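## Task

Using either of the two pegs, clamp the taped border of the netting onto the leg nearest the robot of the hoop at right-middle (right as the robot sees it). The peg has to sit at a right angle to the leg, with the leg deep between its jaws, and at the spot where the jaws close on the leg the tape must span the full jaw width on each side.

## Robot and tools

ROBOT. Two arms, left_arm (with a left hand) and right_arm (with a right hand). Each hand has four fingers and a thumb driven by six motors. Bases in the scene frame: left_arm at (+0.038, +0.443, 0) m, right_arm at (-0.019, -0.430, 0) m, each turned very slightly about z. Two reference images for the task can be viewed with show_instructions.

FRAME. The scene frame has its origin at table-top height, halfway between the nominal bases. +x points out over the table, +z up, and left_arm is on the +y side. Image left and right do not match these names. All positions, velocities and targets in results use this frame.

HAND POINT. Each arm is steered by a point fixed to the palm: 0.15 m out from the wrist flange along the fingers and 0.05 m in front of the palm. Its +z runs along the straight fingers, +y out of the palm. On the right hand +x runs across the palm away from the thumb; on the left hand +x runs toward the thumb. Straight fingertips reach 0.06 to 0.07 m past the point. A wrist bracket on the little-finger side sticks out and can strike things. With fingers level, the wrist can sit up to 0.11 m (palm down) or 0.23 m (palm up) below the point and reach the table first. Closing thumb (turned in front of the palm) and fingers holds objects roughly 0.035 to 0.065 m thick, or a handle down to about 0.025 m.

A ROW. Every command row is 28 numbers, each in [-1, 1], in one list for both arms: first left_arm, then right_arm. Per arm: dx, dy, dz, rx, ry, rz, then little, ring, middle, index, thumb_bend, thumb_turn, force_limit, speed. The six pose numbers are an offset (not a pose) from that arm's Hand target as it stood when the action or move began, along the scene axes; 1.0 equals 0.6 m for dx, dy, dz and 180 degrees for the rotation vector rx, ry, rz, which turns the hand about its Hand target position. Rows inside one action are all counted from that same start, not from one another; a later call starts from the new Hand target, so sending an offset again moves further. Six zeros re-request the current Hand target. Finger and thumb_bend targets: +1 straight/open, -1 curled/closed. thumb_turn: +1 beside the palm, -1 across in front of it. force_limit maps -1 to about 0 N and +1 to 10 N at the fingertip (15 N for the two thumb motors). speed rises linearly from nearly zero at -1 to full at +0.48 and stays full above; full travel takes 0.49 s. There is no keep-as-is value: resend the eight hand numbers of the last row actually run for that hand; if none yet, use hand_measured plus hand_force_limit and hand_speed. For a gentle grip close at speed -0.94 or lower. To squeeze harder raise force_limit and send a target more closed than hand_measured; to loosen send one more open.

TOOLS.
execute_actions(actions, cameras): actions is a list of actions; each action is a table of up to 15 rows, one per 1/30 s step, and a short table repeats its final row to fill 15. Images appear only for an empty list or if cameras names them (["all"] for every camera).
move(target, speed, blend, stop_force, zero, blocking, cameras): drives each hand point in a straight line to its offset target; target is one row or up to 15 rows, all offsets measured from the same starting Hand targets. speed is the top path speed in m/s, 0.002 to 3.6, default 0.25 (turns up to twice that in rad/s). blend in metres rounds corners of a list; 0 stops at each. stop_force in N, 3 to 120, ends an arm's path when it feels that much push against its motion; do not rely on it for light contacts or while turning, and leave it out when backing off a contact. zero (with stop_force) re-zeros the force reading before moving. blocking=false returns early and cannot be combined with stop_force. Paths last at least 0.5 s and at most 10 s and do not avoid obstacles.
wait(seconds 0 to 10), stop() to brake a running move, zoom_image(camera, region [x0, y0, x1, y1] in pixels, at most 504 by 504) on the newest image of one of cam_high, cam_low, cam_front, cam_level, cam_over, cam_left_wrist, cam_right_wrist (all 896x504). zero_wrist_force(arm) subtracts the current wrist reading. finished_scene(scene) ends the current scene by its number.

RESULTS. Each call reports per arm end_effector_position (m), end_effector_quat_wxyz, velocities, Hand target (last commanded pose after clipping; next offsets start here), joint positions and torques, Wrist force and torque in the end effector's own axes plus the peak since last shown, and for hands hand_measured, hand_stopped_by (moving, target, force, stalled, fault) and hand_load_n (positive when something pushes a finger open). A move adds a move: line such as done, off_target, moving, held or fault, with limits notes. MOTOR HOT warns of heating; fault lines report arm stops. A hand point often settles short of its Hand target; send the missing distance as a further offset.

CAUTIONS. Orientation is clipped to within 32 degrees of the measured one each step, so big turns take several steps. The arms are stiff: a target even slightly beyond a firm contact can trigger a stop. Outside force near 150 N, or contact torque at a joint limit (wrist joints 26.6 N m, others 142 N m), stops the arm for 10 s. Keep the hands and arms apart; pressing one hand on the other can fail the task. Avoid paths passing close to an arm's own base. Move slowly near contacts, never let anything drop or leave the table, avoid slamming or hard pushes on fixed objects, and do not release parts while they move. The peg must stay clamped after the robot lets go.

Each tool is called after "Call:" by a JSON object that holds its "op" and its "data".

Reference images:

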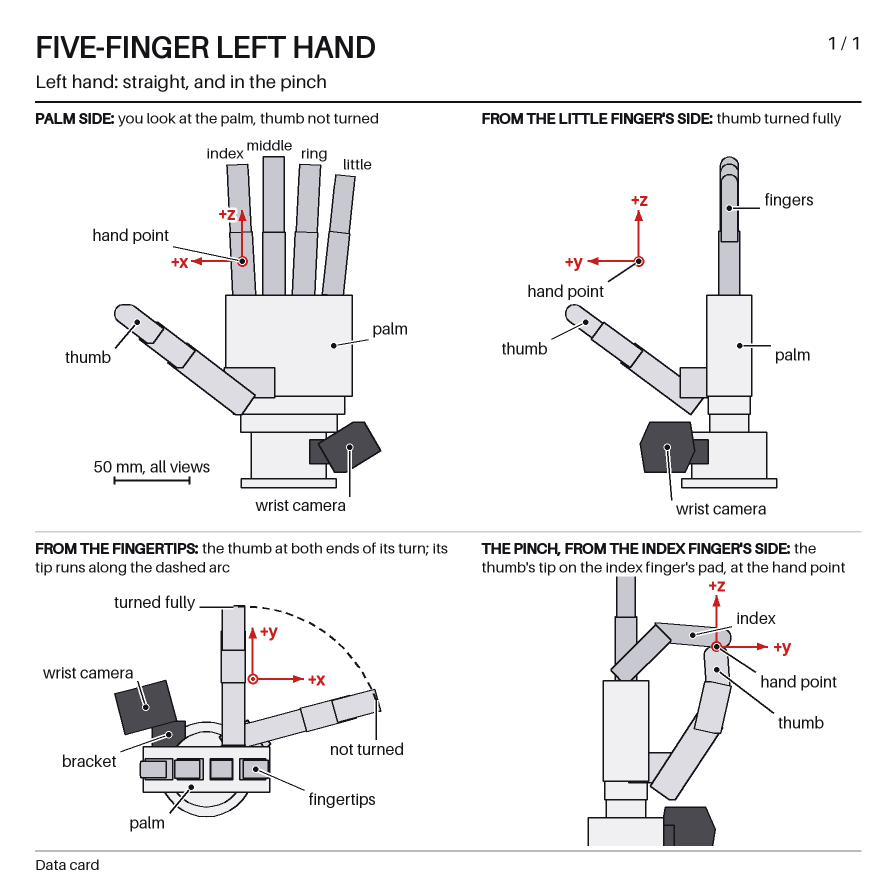

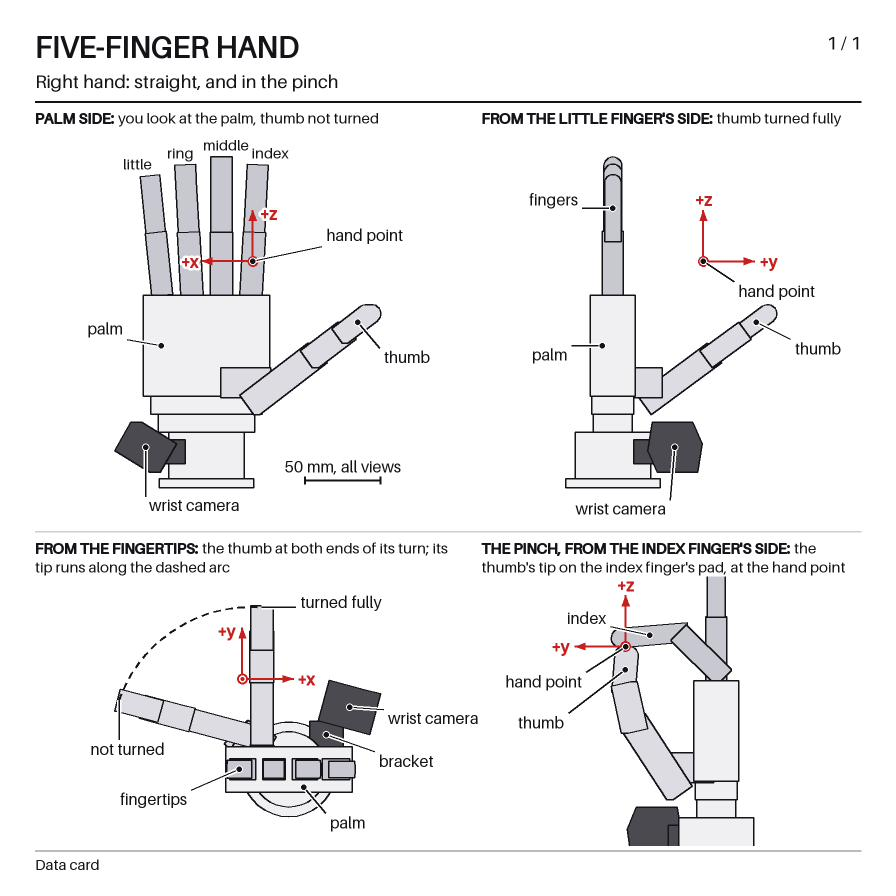

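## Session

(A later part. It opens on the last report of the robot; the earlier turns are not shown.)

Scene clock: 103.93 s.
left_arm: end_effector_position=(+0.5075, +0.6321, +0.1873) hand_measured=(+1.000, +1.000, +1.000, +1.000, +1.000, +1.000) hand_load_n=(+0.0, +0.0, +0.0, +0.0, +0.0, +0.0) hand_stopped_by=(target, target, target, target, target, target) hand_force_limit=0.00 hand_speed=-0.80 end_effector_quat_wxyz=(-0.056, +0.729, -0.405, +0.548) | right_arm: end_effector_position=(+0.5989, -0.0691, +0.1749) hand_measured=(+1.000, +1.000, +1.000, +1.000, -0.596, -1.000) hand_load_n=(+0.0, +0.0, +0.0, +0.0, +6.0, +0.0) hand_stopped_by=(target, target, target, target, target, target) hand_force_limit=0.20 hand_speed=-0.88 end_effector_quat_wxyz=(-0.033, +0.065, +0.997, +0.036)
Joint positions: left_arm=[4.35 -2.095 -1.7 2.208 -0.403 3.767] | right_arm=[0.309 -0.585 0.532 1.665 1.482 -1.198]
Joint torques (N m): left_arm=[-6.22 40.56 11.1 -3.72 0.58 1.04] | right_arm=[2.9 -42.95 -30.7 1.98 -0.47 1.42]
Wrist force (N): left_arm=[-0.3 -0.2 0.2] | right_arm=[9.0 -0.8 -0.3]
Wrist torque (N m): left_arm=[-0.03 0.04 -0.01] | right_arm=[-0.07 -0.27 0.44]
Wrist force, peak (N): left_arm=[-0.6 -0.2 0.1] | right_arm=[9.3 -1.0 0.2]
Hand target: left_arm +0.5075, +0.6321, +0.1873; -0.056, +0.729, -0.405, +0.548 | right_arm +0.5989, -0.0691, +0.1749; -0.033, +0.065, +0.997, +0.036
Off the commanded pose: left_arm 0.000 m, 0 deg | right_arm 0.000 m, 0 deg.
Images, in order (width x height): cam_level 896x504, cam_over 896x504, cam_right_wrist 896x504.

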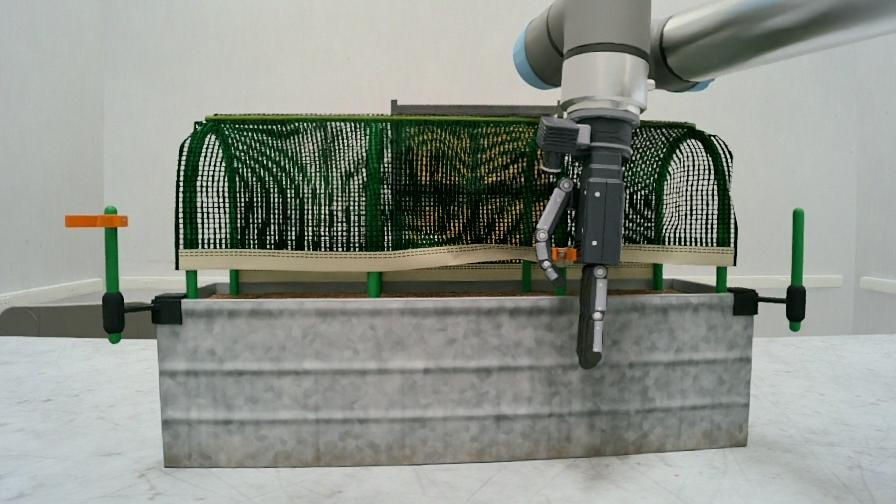

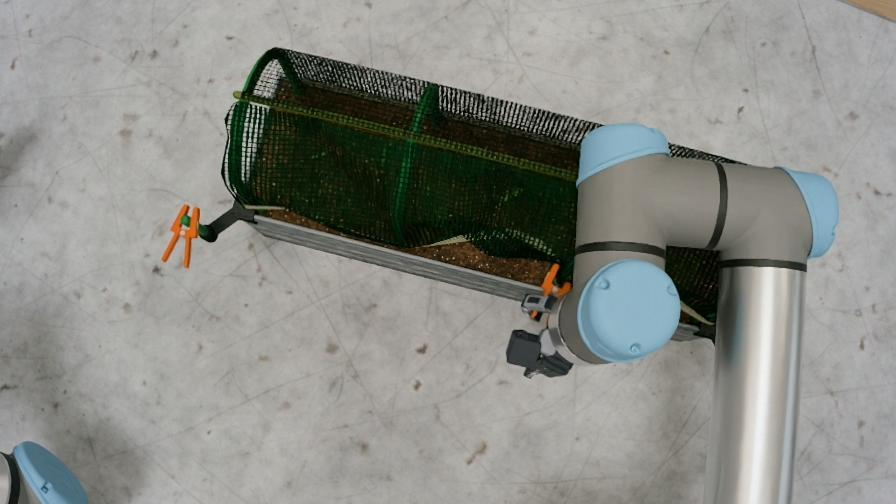

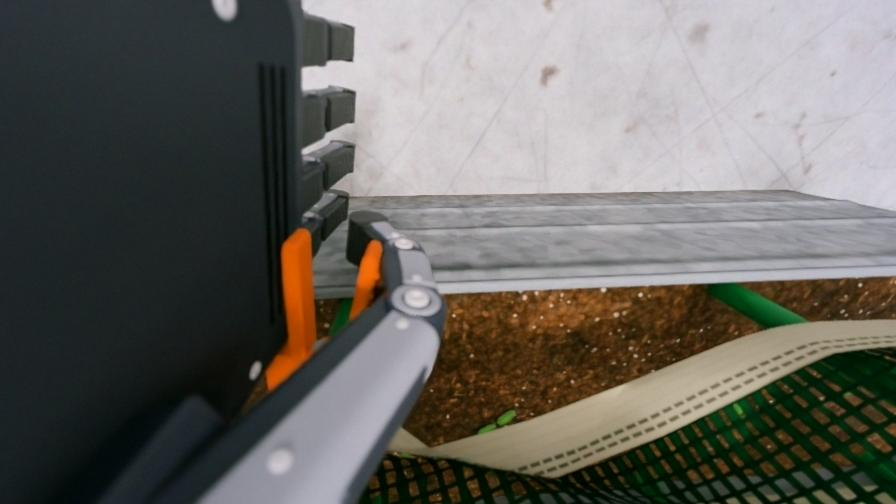

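Call:
{"op": "execute_actions", "data": {"actions": [[[0,0,0,0,0,0,1,1,1,1,1,1,0,-0.8,0,0.0025,0,0,0,0,1,1,1,1,-0.7,-1,0.65,-0.86]],[[0,0,0,0,0,0,1,1,1,1,1,1,0,-0.8,0,0.0015,0,0,0,0,1,1,1,1,-0.78,-1,0.87,-0.86]],[[0,0,0,0,0,0,1,1,1,1,1,1,0,-0.8,0,0,0,0,0,0,1,1,1,1,-0.82,-1,0.92,-0.86]]], "cameras": ["cam_level","cam_right_wrist","cam_over"]}}

Call:
{"op": "zoom_image", "data": {"camera": "cam_right_wrist", "region": [250, 200, 550, 450]}}

Call:
{"op": "zoom_image", "data": {"camera": "cam_level", "region": [540, 235, 590, 275]}}

Call:
{"op": "zoom_image", "data": {"camera": "cam_over", "region": [530, 260, 570, 320]}}

Scene clock: 106.07 s.
left_arm: end_effector_position=(+0.5075, +0.6321, +0.1873) hand_measured=(+1.000, +1.000, +1.000, +1.000, +1.000, +1.000) hand_load_n=(+0.0, +0.0, +0.0, +0.0, +0.0, +0.0) hand_stopped_by=(target, target, target, target, target, target) hand_force_limit=0.00 hand_speed=-0.80 end_effector_quat_wxyz=(-0.056, +0.729, -0.405, +0.548) | right_arm: end_effector_position=(+0.5989, -0.0667, +0.1749) hand_measured=(+1.000, +1.000, +1.000, +1.000, -0.802, -1.000) hand_load_n=(+0.0, +0.0, +0.0, +0.0, +14.0, +0.5) hand_stopped_by=(target, target, target, target, force, target) hand_force_limit=0.92 hand_speed=-0.86 end_effector_quat_wxyz=(-0.033, +0.065, +0.997, +0.036)
Joint positions: left_arm=[4.35 -2.095 -1.7 2.208 -0.403 3.767] | right_arm=[0.312 -0.58 0.522 1.669 1.482 -1.194]
Joint torques (N m): left_arm=[-6.62 40.9 10.36 -3.76 0.69 0.95] | right_arm=[5.27 -43.45 -30.43 2.43 -1.08 1.41]
Wrist force (N): left_arm=[-0.3 0.0 0.1] | right_arm=[7.3 -0.9 0.3]
Wrist torque (N m): left_arm=[0.00 0.05 -0.02] | right_arm=[-0.08 -0.24 0.42]
Wrist force, peak (N): left_arm=[-0.4 -0.1 0.4] | right_arm=[9.5 -1.1 0.1]
Hand target: left_arm +0.5075, +0.6321, +0.1873; -0.056, +0.729, -0.405, +0.548 | right_arm +0.5989, -0.0667, +0.1749; -0.033, +0.065, +0.997, +0.036
Off the commanded pose: left_arm 0.000 m, 0 deg | right_arm 0.000 m, 0 deg.
Images, in order (width x height): cam_level 896x504, cam_over 896x504, cam_right_wrist 896x504.

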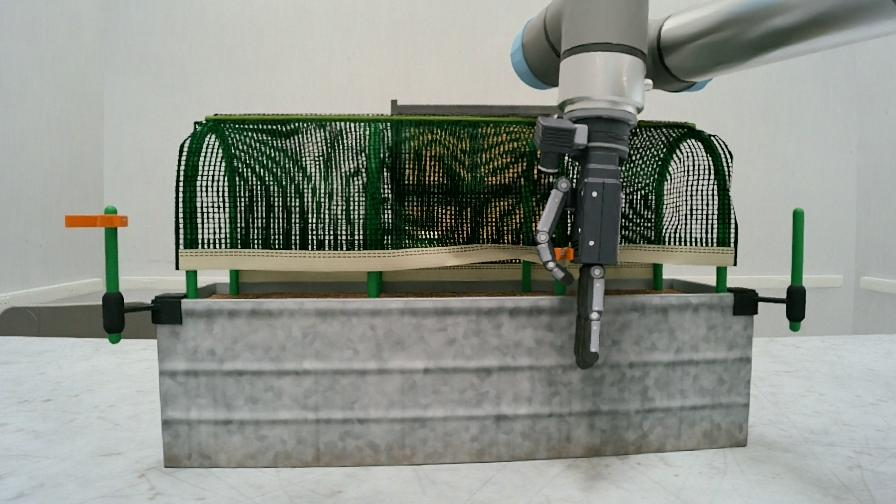

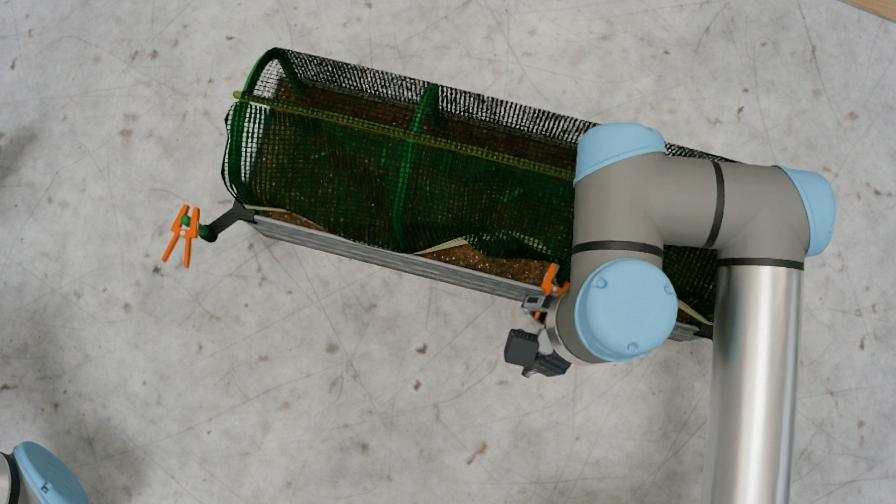

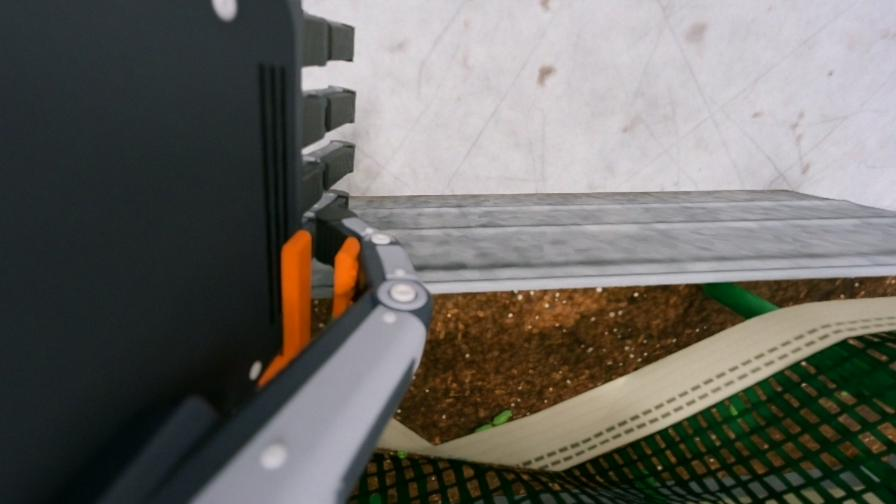

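Scaled by 1.680 from the camera's 896x504 image, which has a finer 1280x720 frame.

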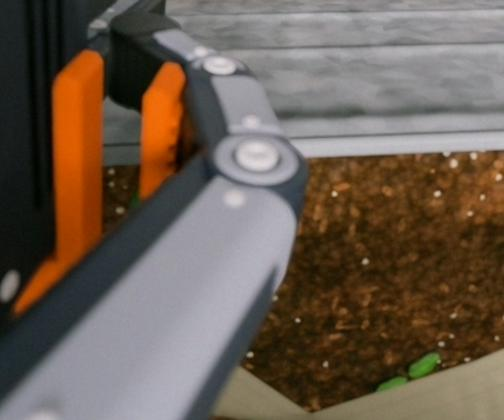

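Scaled by 10.080 from the camera's 896x504 image, which has a finer 1280x720 frame.

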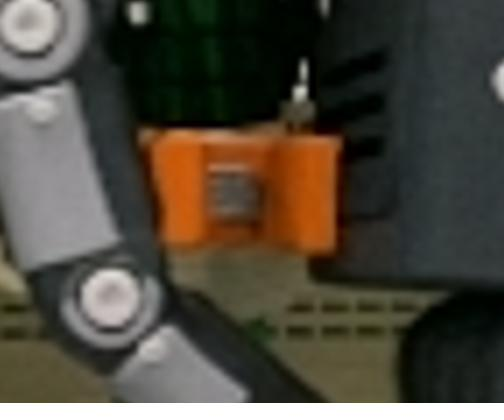

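Scaled by 8.400 from the camera's 896x504 image, which has a finer 1280x720 frame.

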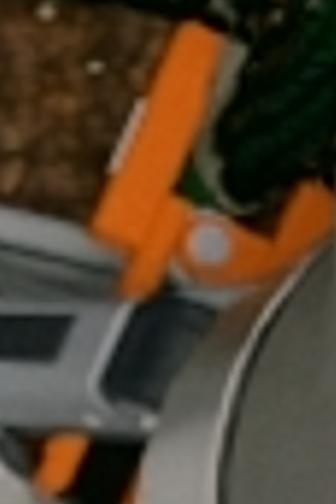

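Call:
{"op": "move", "data": {"target": [[0,0,0,0,0,0,1,1,1,1,1,1,0,-0.8,-0.01,0.0008,0,0,0,0,1,1,1,1,-0.82,-1,0.92,-0.86],[0,0,0,0,0,0,1,1,1,1,1,1,0,-0.8,-0.01,0.0008,-0.0047,0,0,0,1,1,1,1,-0.82,-1,0.92,-0.86]], "speed": 0.02, "cameras": ["cam_level","cam_right_wrist","cam_over"]}}

Call:
{"op": "zoom_image", "data": {"camera": "cam_level", "region": [540, 235, 590, 275]}}

Call:
{"op": "zoom_image", "data": {"camera": "cam_over", "region": [530, 260, 570, 320]}}

Call:
{"op": "zoom_image", "data": {"camera": "cam_level", "region": [500, 220, 660, 310]}}

Scene clock: 107.63 s.
left_arm: end_effector_position=(+0.5075, +0.6321, +0.1873) hand_measured=(+1.000, +1.000, +1.000, +1.000, +1.000, +1.000) hand_load_n=(+0.0, +0.0, +0.0, +0.0, +0.0, +0.0) hand_stopped_by=(target, target, target, target, target, target) hand_force_limit=0.00 hand_speed=-0.80 end_effector_quat_wxyz=(-0.056, +0.729, -0.405, +0.548) | right_arm: end_effector_position=(+0.5929, -0.0662, +0.1721) hand_measured=(+1.000, +1.000, +1.000, +1.000, -0.802, -1.000) hand_load_n=(+0.0, +0.0, +0.0, +0.0, +14.0, +1.0) hand_stopped_by=(target, target, target, target, force, target) hand_force_limit=0.92 hand_speed=-0.86 end_effector_quat_wxyz=(-0.033, +0.065, +0.997, +0.036)
Joint positions: left_arm=[4.35 -2.095 -1.7 2.208 -0.403 3.767] | right_arm=[0.315 -0.604 0.575 1.64 1.482 -1.191]
Joint torques (N m): left_arm=[-5.38 40.32 10.72 -3.73 0.51 1.01] | right_arm=[6.58 -61.86 -4.48 0.92 -1.41 1.26]
Wrist force (N): left_arm=[-0.4 -0.1 0.0] | right_arm=[1.3 0.7 -0.1]
Wrist torque (N m): left_arm=[-0.01 0.05 -0.01] | right_arm=[0.08 -0.05 0.18]
Wrist force, peak (N): left_arm=[-0.3 -0.1 0.4] | right_arm=[7.3 -1.0 -0.2]
Hand target: left_arm +0.5075, +0.6321, +0.1873; -0.056, +0.729, -0.405, +0.548 | right_arm +0.5929, -0.0662, +0.1720; -0.033, +0.065, +0.997, +0.036
Off the commanded pose: left_arm 0.000 m, 0 deg | right_arm 0.000 m, 0 deg.
move: done
Images, in order (width x height): cam_level 896x504, cam_over 896x504, cam_right_wrist 896x504.

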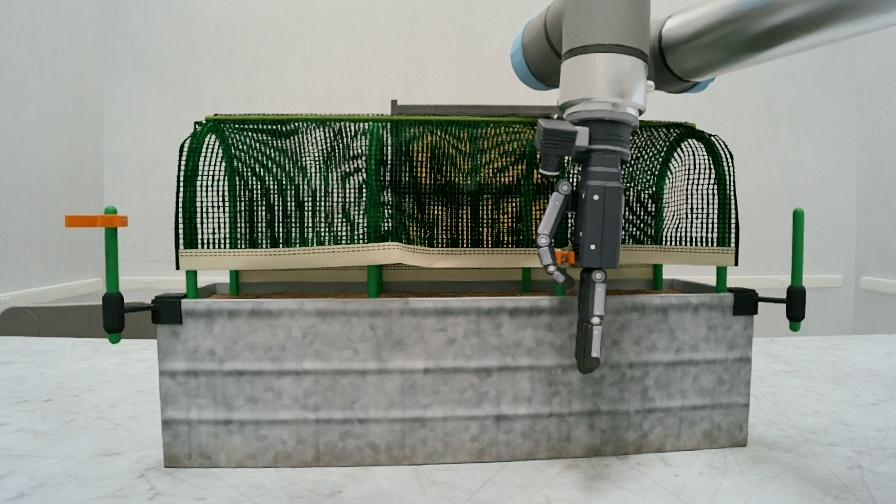

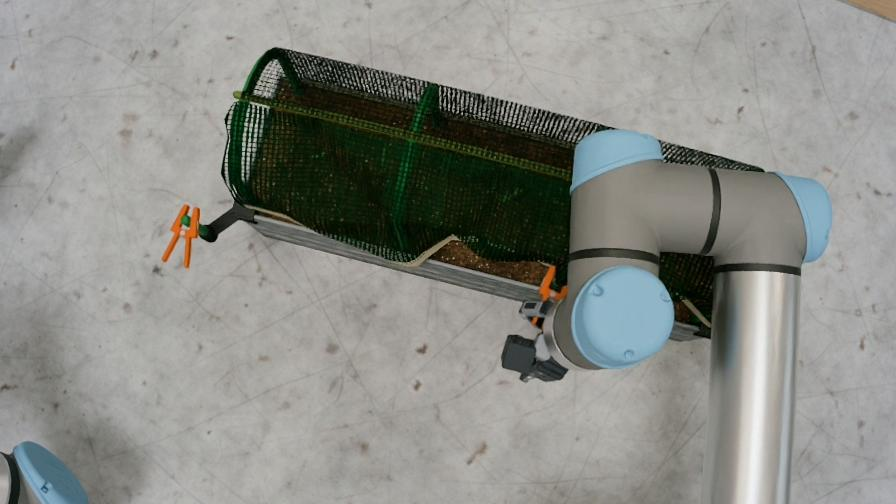

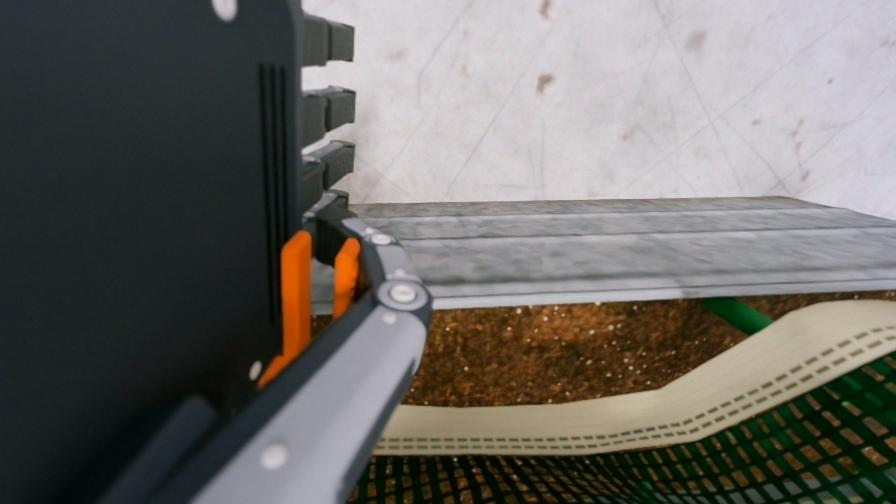

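Scaled by 10.080 from the camera's 896x504 image, which has a finer 1280x720 frame.

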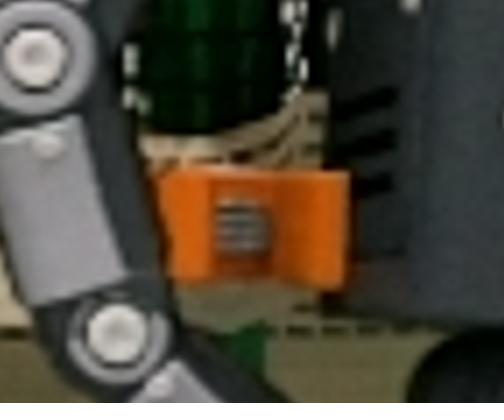

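Scaled by 8.400 from the camera's 896x504 image, which has a finer 1280x720 frame.

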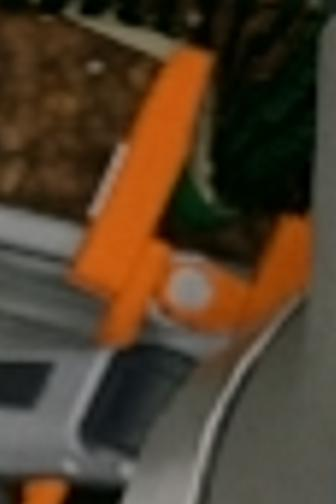

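Scaled by 3.150 from the camera's 896x504 image, which has a finer 1280x720 frame.

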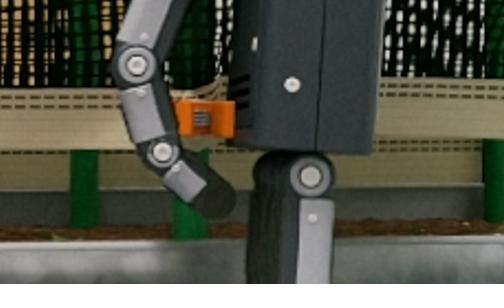

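Call:
{"op": "move", "data": {"target": [0,0,0,0,0,0,1,1,1,1,1,1,0,-0.8,0.0137,-0.0005,0,0,0,0,1,1,1,1,-0.82,-1,0.92,-0.86], "speed": 0.015, "stop_force": 20, "cameras": ["cam_level","cam_right_wrist","cam_over","cam_front"]}}

Call:
{"op": "zoom_image", "data": {"camera": "cam_level", "region": [540, 235, 590, 275]}}

Call:
{"op": "zoom_image", "data": {"camera": "cam_over", "region": [530, 260, 570, 320]}}

Call:
{"op": "zoom_image", "data": {"camera": "cam_level", "region": [500, 220, 660, 310]}}

Call:
{"op": "zoom_image", "data": {"camera": "cam_front", "region": [525, 235, 565, 275]}}

Scene clock: 109.63 s.
left_arm: end_effector_position=(+0.5075, +0.6321, +0.1873) hand_measured=(+1.000, +1.000, +1.000, +1.000, +1.000, +1.000) hand_load_n=(+0.0, +0.0, +0.0, +0.0, +0.0, +0.0) hand_stopped_by=(target, target, target, target, target, target) hand_force_limit=0.00 hand_speed=-0.80 end_effector_quat_wxyz=(-0.056, +0.729, -0.405, +0.548) | right_arm: end_effector_position=(+0.6011, -0.0665, +0.1720) hand_measured=(+1.000, +1.000, +1.000, +1.000, -0.802, -1.000) hand_load_n=(+0.0, +0.0, +0.0, +0.0, +13.5, +0.5) hand_stopped_by=(target, target, target, target, force, target) hand_force_limit=0.92 hand_speed=-0.86 end_effector_quat_wxyz=(-0.033, +0.065, +0.997, +0.036)
Joint positions: left_arm=[4.35 -2.095 -1.7 2.208 -0.403 3.767] | right_arm=[0.312 -0.571 0.512 1.67 1.482 -1.195]
Joint torques (N m): left_arm=[-6.28 39.66 11.74 -3.63 0.35 1.2] | right_arm=[-8.78 -42.2 -31.83 0.64 1.24 -1.14]
Wrist force (N): left_arm=[-0.2 0.0 0.0] | right_arm=[15.3 -4.3 0.3]
Wrist torque (N m): left_arm=[0.00 0.02 0.00] | right_arm=[-0.18 -0.49 0.96]
Wrist force, peak (N): left_arm=[-0.5 -0.2 0.1] | right_arm=[15.6 -4.3 -0.2]
Hand target: left_arm +0.5075, +0.6321, +0.1873; -0.056, +0.729, -0.405, +0.548 | right_arm +0.6011, -0.0665, +0.1720; -0.033, +0.065, +0.997, +0.036
Off the commanded pose: left_arm 0.000 m, 0 deg | right_arm 0.000 m, 0 deg.
move: done
Images, in order (width x height): cam_front 896x504, cam_level 896x504, cam_over 896x504, cam_right_wrist 896x504.

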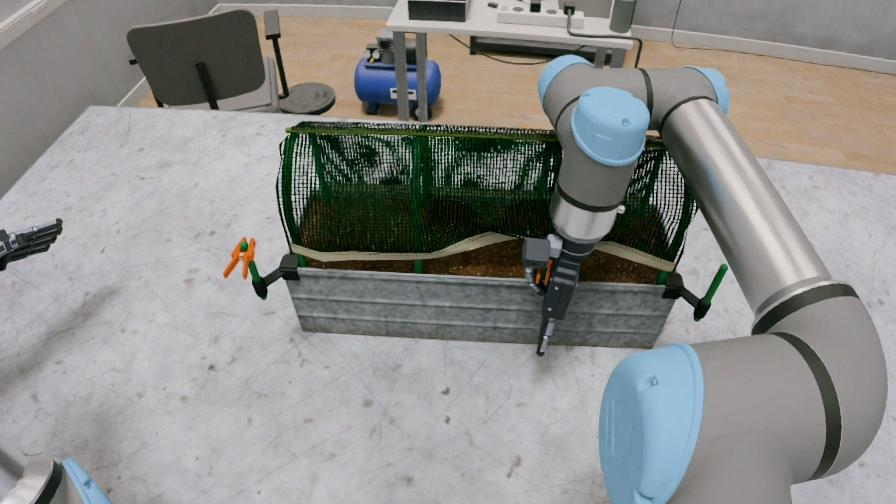

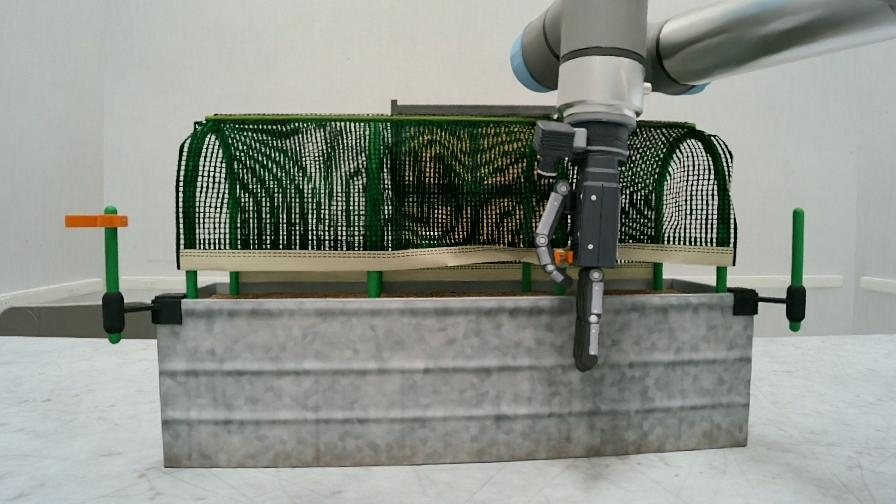

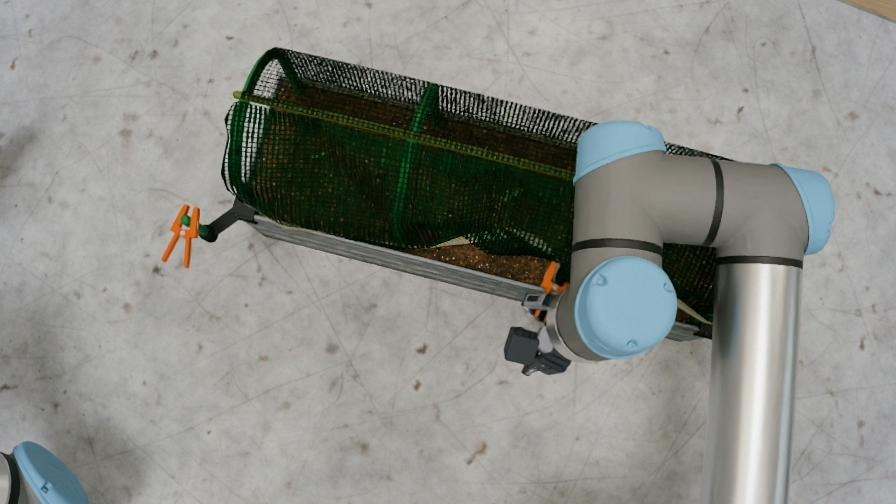

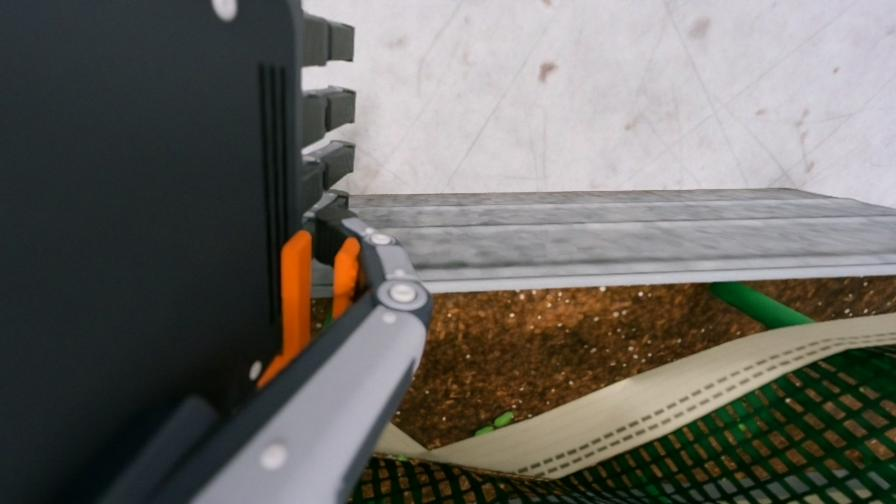

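Scaled by 10.080 from the camera's 896x504 image, which has a finer 1280x720 frame.

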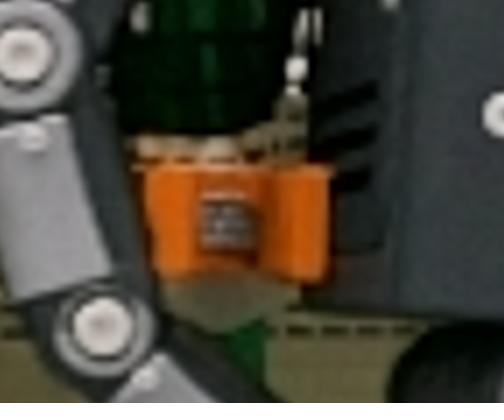

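Scaled by 8.400 from the camera's 896x504 image, which has a finer 1280x720 frame.

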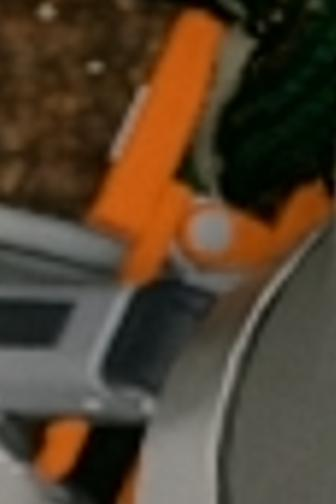

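Scaled by 3.150 from the camera's 896x504 image, which has a finer 1280x720 frame.

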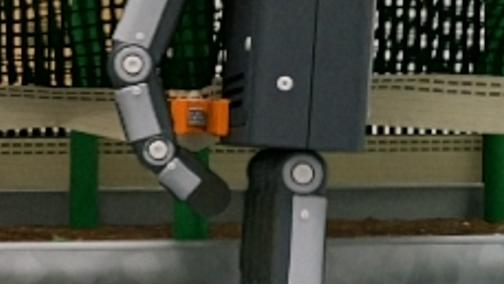

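Scaled by 12.600 from the camera's 896x504 image, which has a finer 1280x720 frame.

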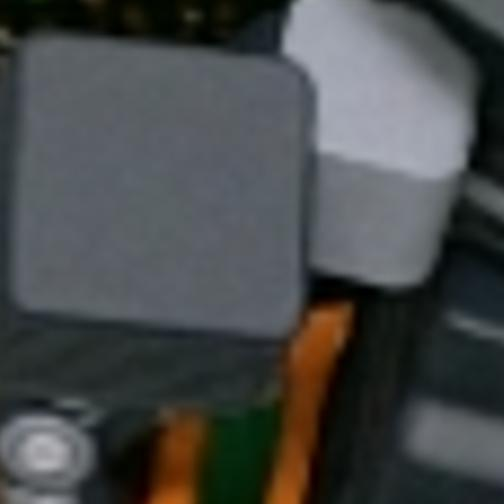

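Call:
{"op": "wait", "data": {"seconds": 0.2, "cameras": ["cam_level","cam_over","cam_front"]}}

Call:
{"op": "zoom_image", "data": {"camera": "cam_level", "region": [540, 235, 590, 275]}}

Scene clock: 110.67 s.
left_arm: end_effector_position=(+0.5075, +0.6321, +0.1873) hand_measured=(+1.000, +1.000, +1.000, +1.000, +1.000, +1.000) hand_load_n=(+0.0, +0.0, +0.0, +0.0, +0.0, +0.0) hand_stopped_by=(target, target, target, target, target, target) hand_force_limit=0.00 hand_speed=-0.80 end_effector_quat_wxyz=(-0.056, +0.729, -0.405, +0.548) | right_arm: end_effector_position=(+0.6011, -0.0665, +0.1720) hand_measured=(+1.000, +1.000, +1.000, +1.000, -0.802, -1.000) hand_load_n=(+0.0, +0.0, +0.0, +0.0, +13.5, +0.5) hand_stopped_by=(target, target, target, target, force, target) hand_force_limit=0.92 hand_speed=-0.86 end_effector_quat_wxyz=(-0.033, +0.065, +0.997, +0.036)
Joint positions: left_arm=[4.35 -2.095 -1.7 2.208 -0.403 3.767] | right_arm=[0.312 -0.571 0.512 1.67 1.482 -1.195]
Joint torques (N m): left_arm=[-4.61 40.59 12.02 -3.63 0.49 1.12] | right_arm=[-8.63 -42.24 -31.76 0.59 1.3 -1.11]
Wrist force (N): left_arm=[-0.2 -0.1 0.1] | right_arm=[15.2 -4.3 0.0]
Wrist torque (N m): left_arm=[-0.02 0.03 0.00] | right_arm=[-0.18 -0.47 0.95]
Wrist force, peak (N): left_arm=[-0.7 -0.1 0.0] | right_arm=[15.5 -4.6 0.1]
Hand target: left_arm +0.5075, +0.6321, +0.1873; -0.056, +0.729, -0.405, +0.548 | right_arm +0.6011, -0.0665, +0.1720; -0.033, +0.065, +0.997, +0.036
Off the commanded pose: left_arm 0.000 m, 0 deg | right_arm 0.000 m, 0 deg.
wait: 0.20 s; at rest from the start
Images, in order (width x height): cam_front 896x504, cam_level 896x504, cam_over 896x504.

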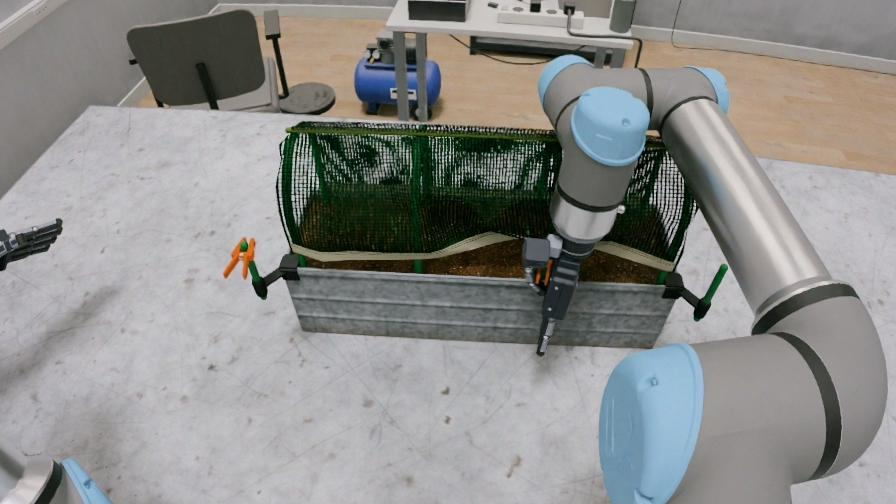

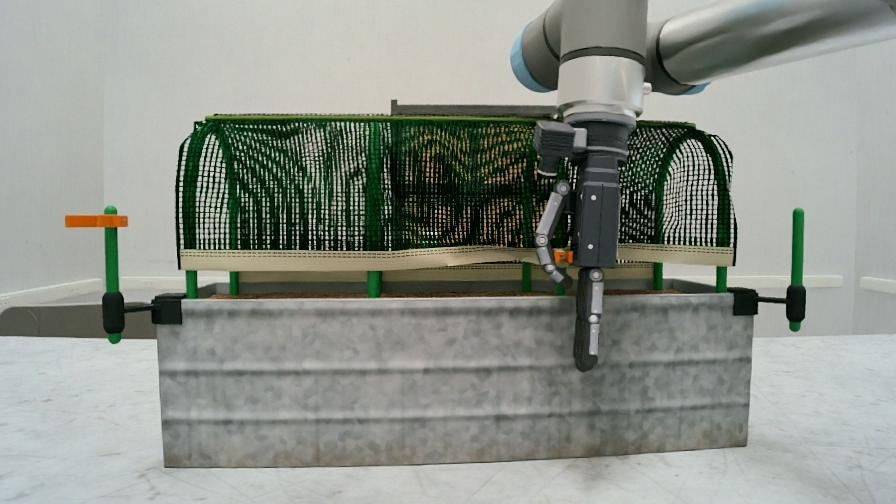

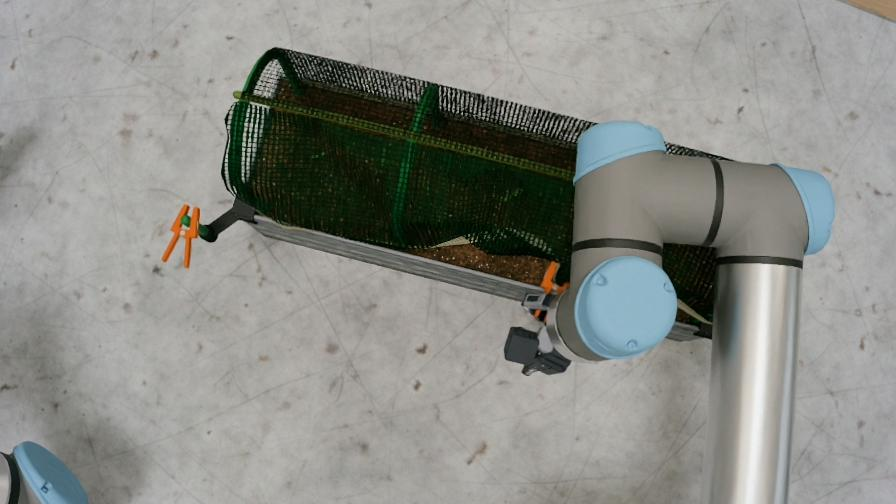

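Scaled by 10.080 from the camera's 896x504 image, which has a finer 1280x720 frame.

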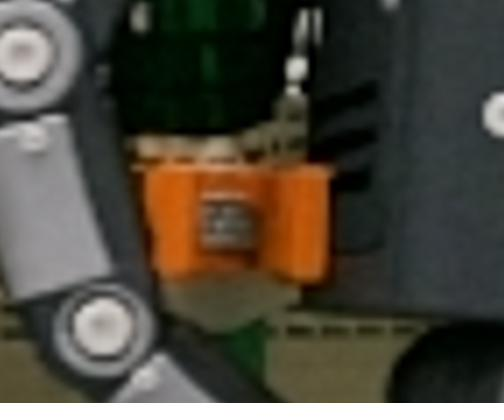

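Call:
{"op": "execute_actions", "data": {"actions": [[[0,0,0,0,0,0,1,1,1,1,1,1,0,-0.8,0,-0.0008,0,0,0,0,1,1,1,1,-0.5,-1,0.87,-0.92]],[[0,0,0,0,0,0,1,1,1,1,1,1,0,-0.8,0,-0.0012,0,0,0,0,1,1,1,1,-0.5,-1,0.87,-0.92]],[[0,0,0,0,0,0,1,1,1,1,1,1,0,-0.8,0,-0.0012,0,0,0,0,1,1,1,1,-0.5,-1,0.87,-0.92]]], "cameras": ["cam_level","cam_over"]}}

Call:
{"op": "zoom_image", "data": {"camera": "cam_level", "region": [540, 235, 590, 275]}}

Call:
{"op": "zoom_image", "data": {"camera": "cam_over", "region": [520, 250, 580, 320]}}

Scene clock: 113.97 s.
left_arm: end_effector_position=(+0.5075, +0.6321, +0.1873) hand_measured=(+1.000, +1.000, +1.000, +1.000, +1.000, +1.000) hand_load_n=(+0.0, +0.0, +0.0, +0.0, +0.0, -0.5) hand_stopped_by=(target, target, target, target, target, target) hand_force_limit=0.00 hand_speed=-0.80 end_effector_quat_wxyz=(-0.056, +0.729, -0.405, +0.548) | right_arm: end_effector_position=(+0.6011, -0.0684, +0.1720) hand_measured=(+1.000, +1.000, +1.000, +1.000, -0.500, -1.000) hand_load_n=(+0.0, +0.0, +0.0, +0.0, +1.5, +1.0) hand_stopped_by=(target, target, target, target, target, target) hand_force_limit=0.87 hand_speed=-0.92 end_effector_quat_wxyz=(-0.033, +0.065, +0.997, +0.036)
Joint positions: left_arm=[4.35 -2.095 -1.7 2.208 -0.403 3.767] | right_arm=[0.309 -0.575 0.519 1.667 1.482 -1.197]
Joint torques (N m): left_arm=[-6.03 40.21 12.33 -3.69 0.29 1.16] | right_arm=[-9.46 -61.7 -7.02 -2.3 1.92 -0.72]
Wrist force (N): left_arm=[-0.3 -0.2 -0.1] | right_arm=[17.5 -2.2 0.2]
Wrist torque (N m): left_arm=[-0.03 0.05 -0.01] | right_arm=[-0.08 -0.58 0.91]
Wrist force, peak (N): left_arm=[-0.6 -0.3 0.3] | right_arm=[17.5 -2.2 0.2]
Hand target: left_arm +0.5075, +0.6321, +0.1873; -0.056, +0.729, -0.405, +0.548 | right_arm +0.6011, -0.0684, +0.1720; -0.033, +0.065, +0.997, +0.036
Off the commanded pose: left_arm 0.000 m, 0 deg | right_arm 0.000 m, 0 deg.
Images, in order (width x height): cam_level 896x504, cam_over 896x504.

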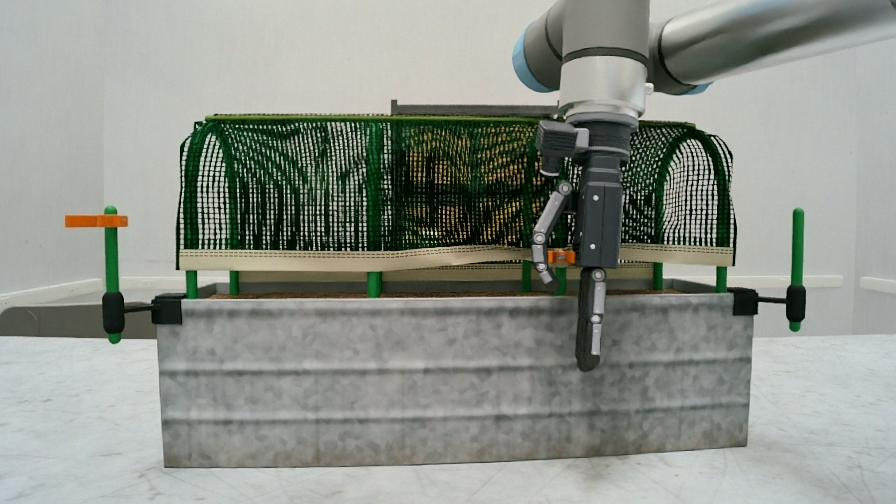

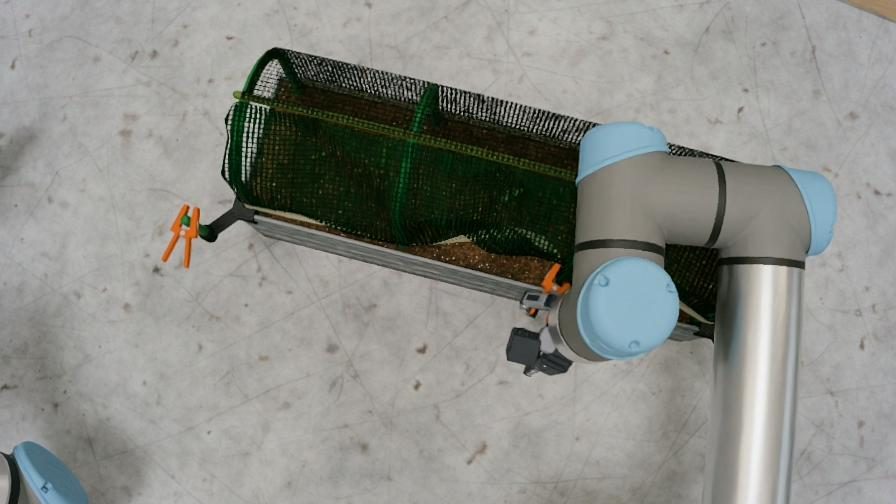

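Scaled by 10.080 from the camera's 896x504 image, which has a finer 1280x720 frame.

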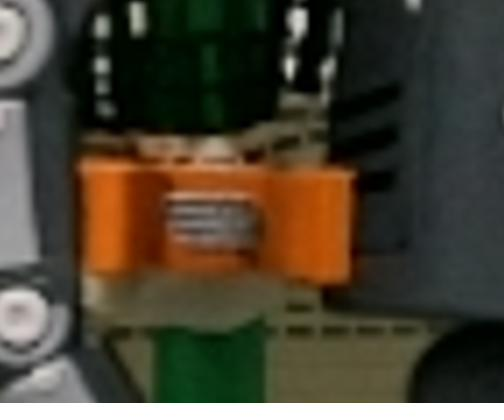

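Scaled by 7.200 from the camera's 896x504 image, which has a finer 1280x720 frame.

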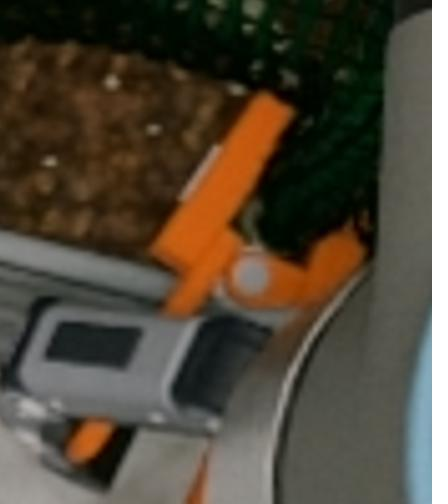

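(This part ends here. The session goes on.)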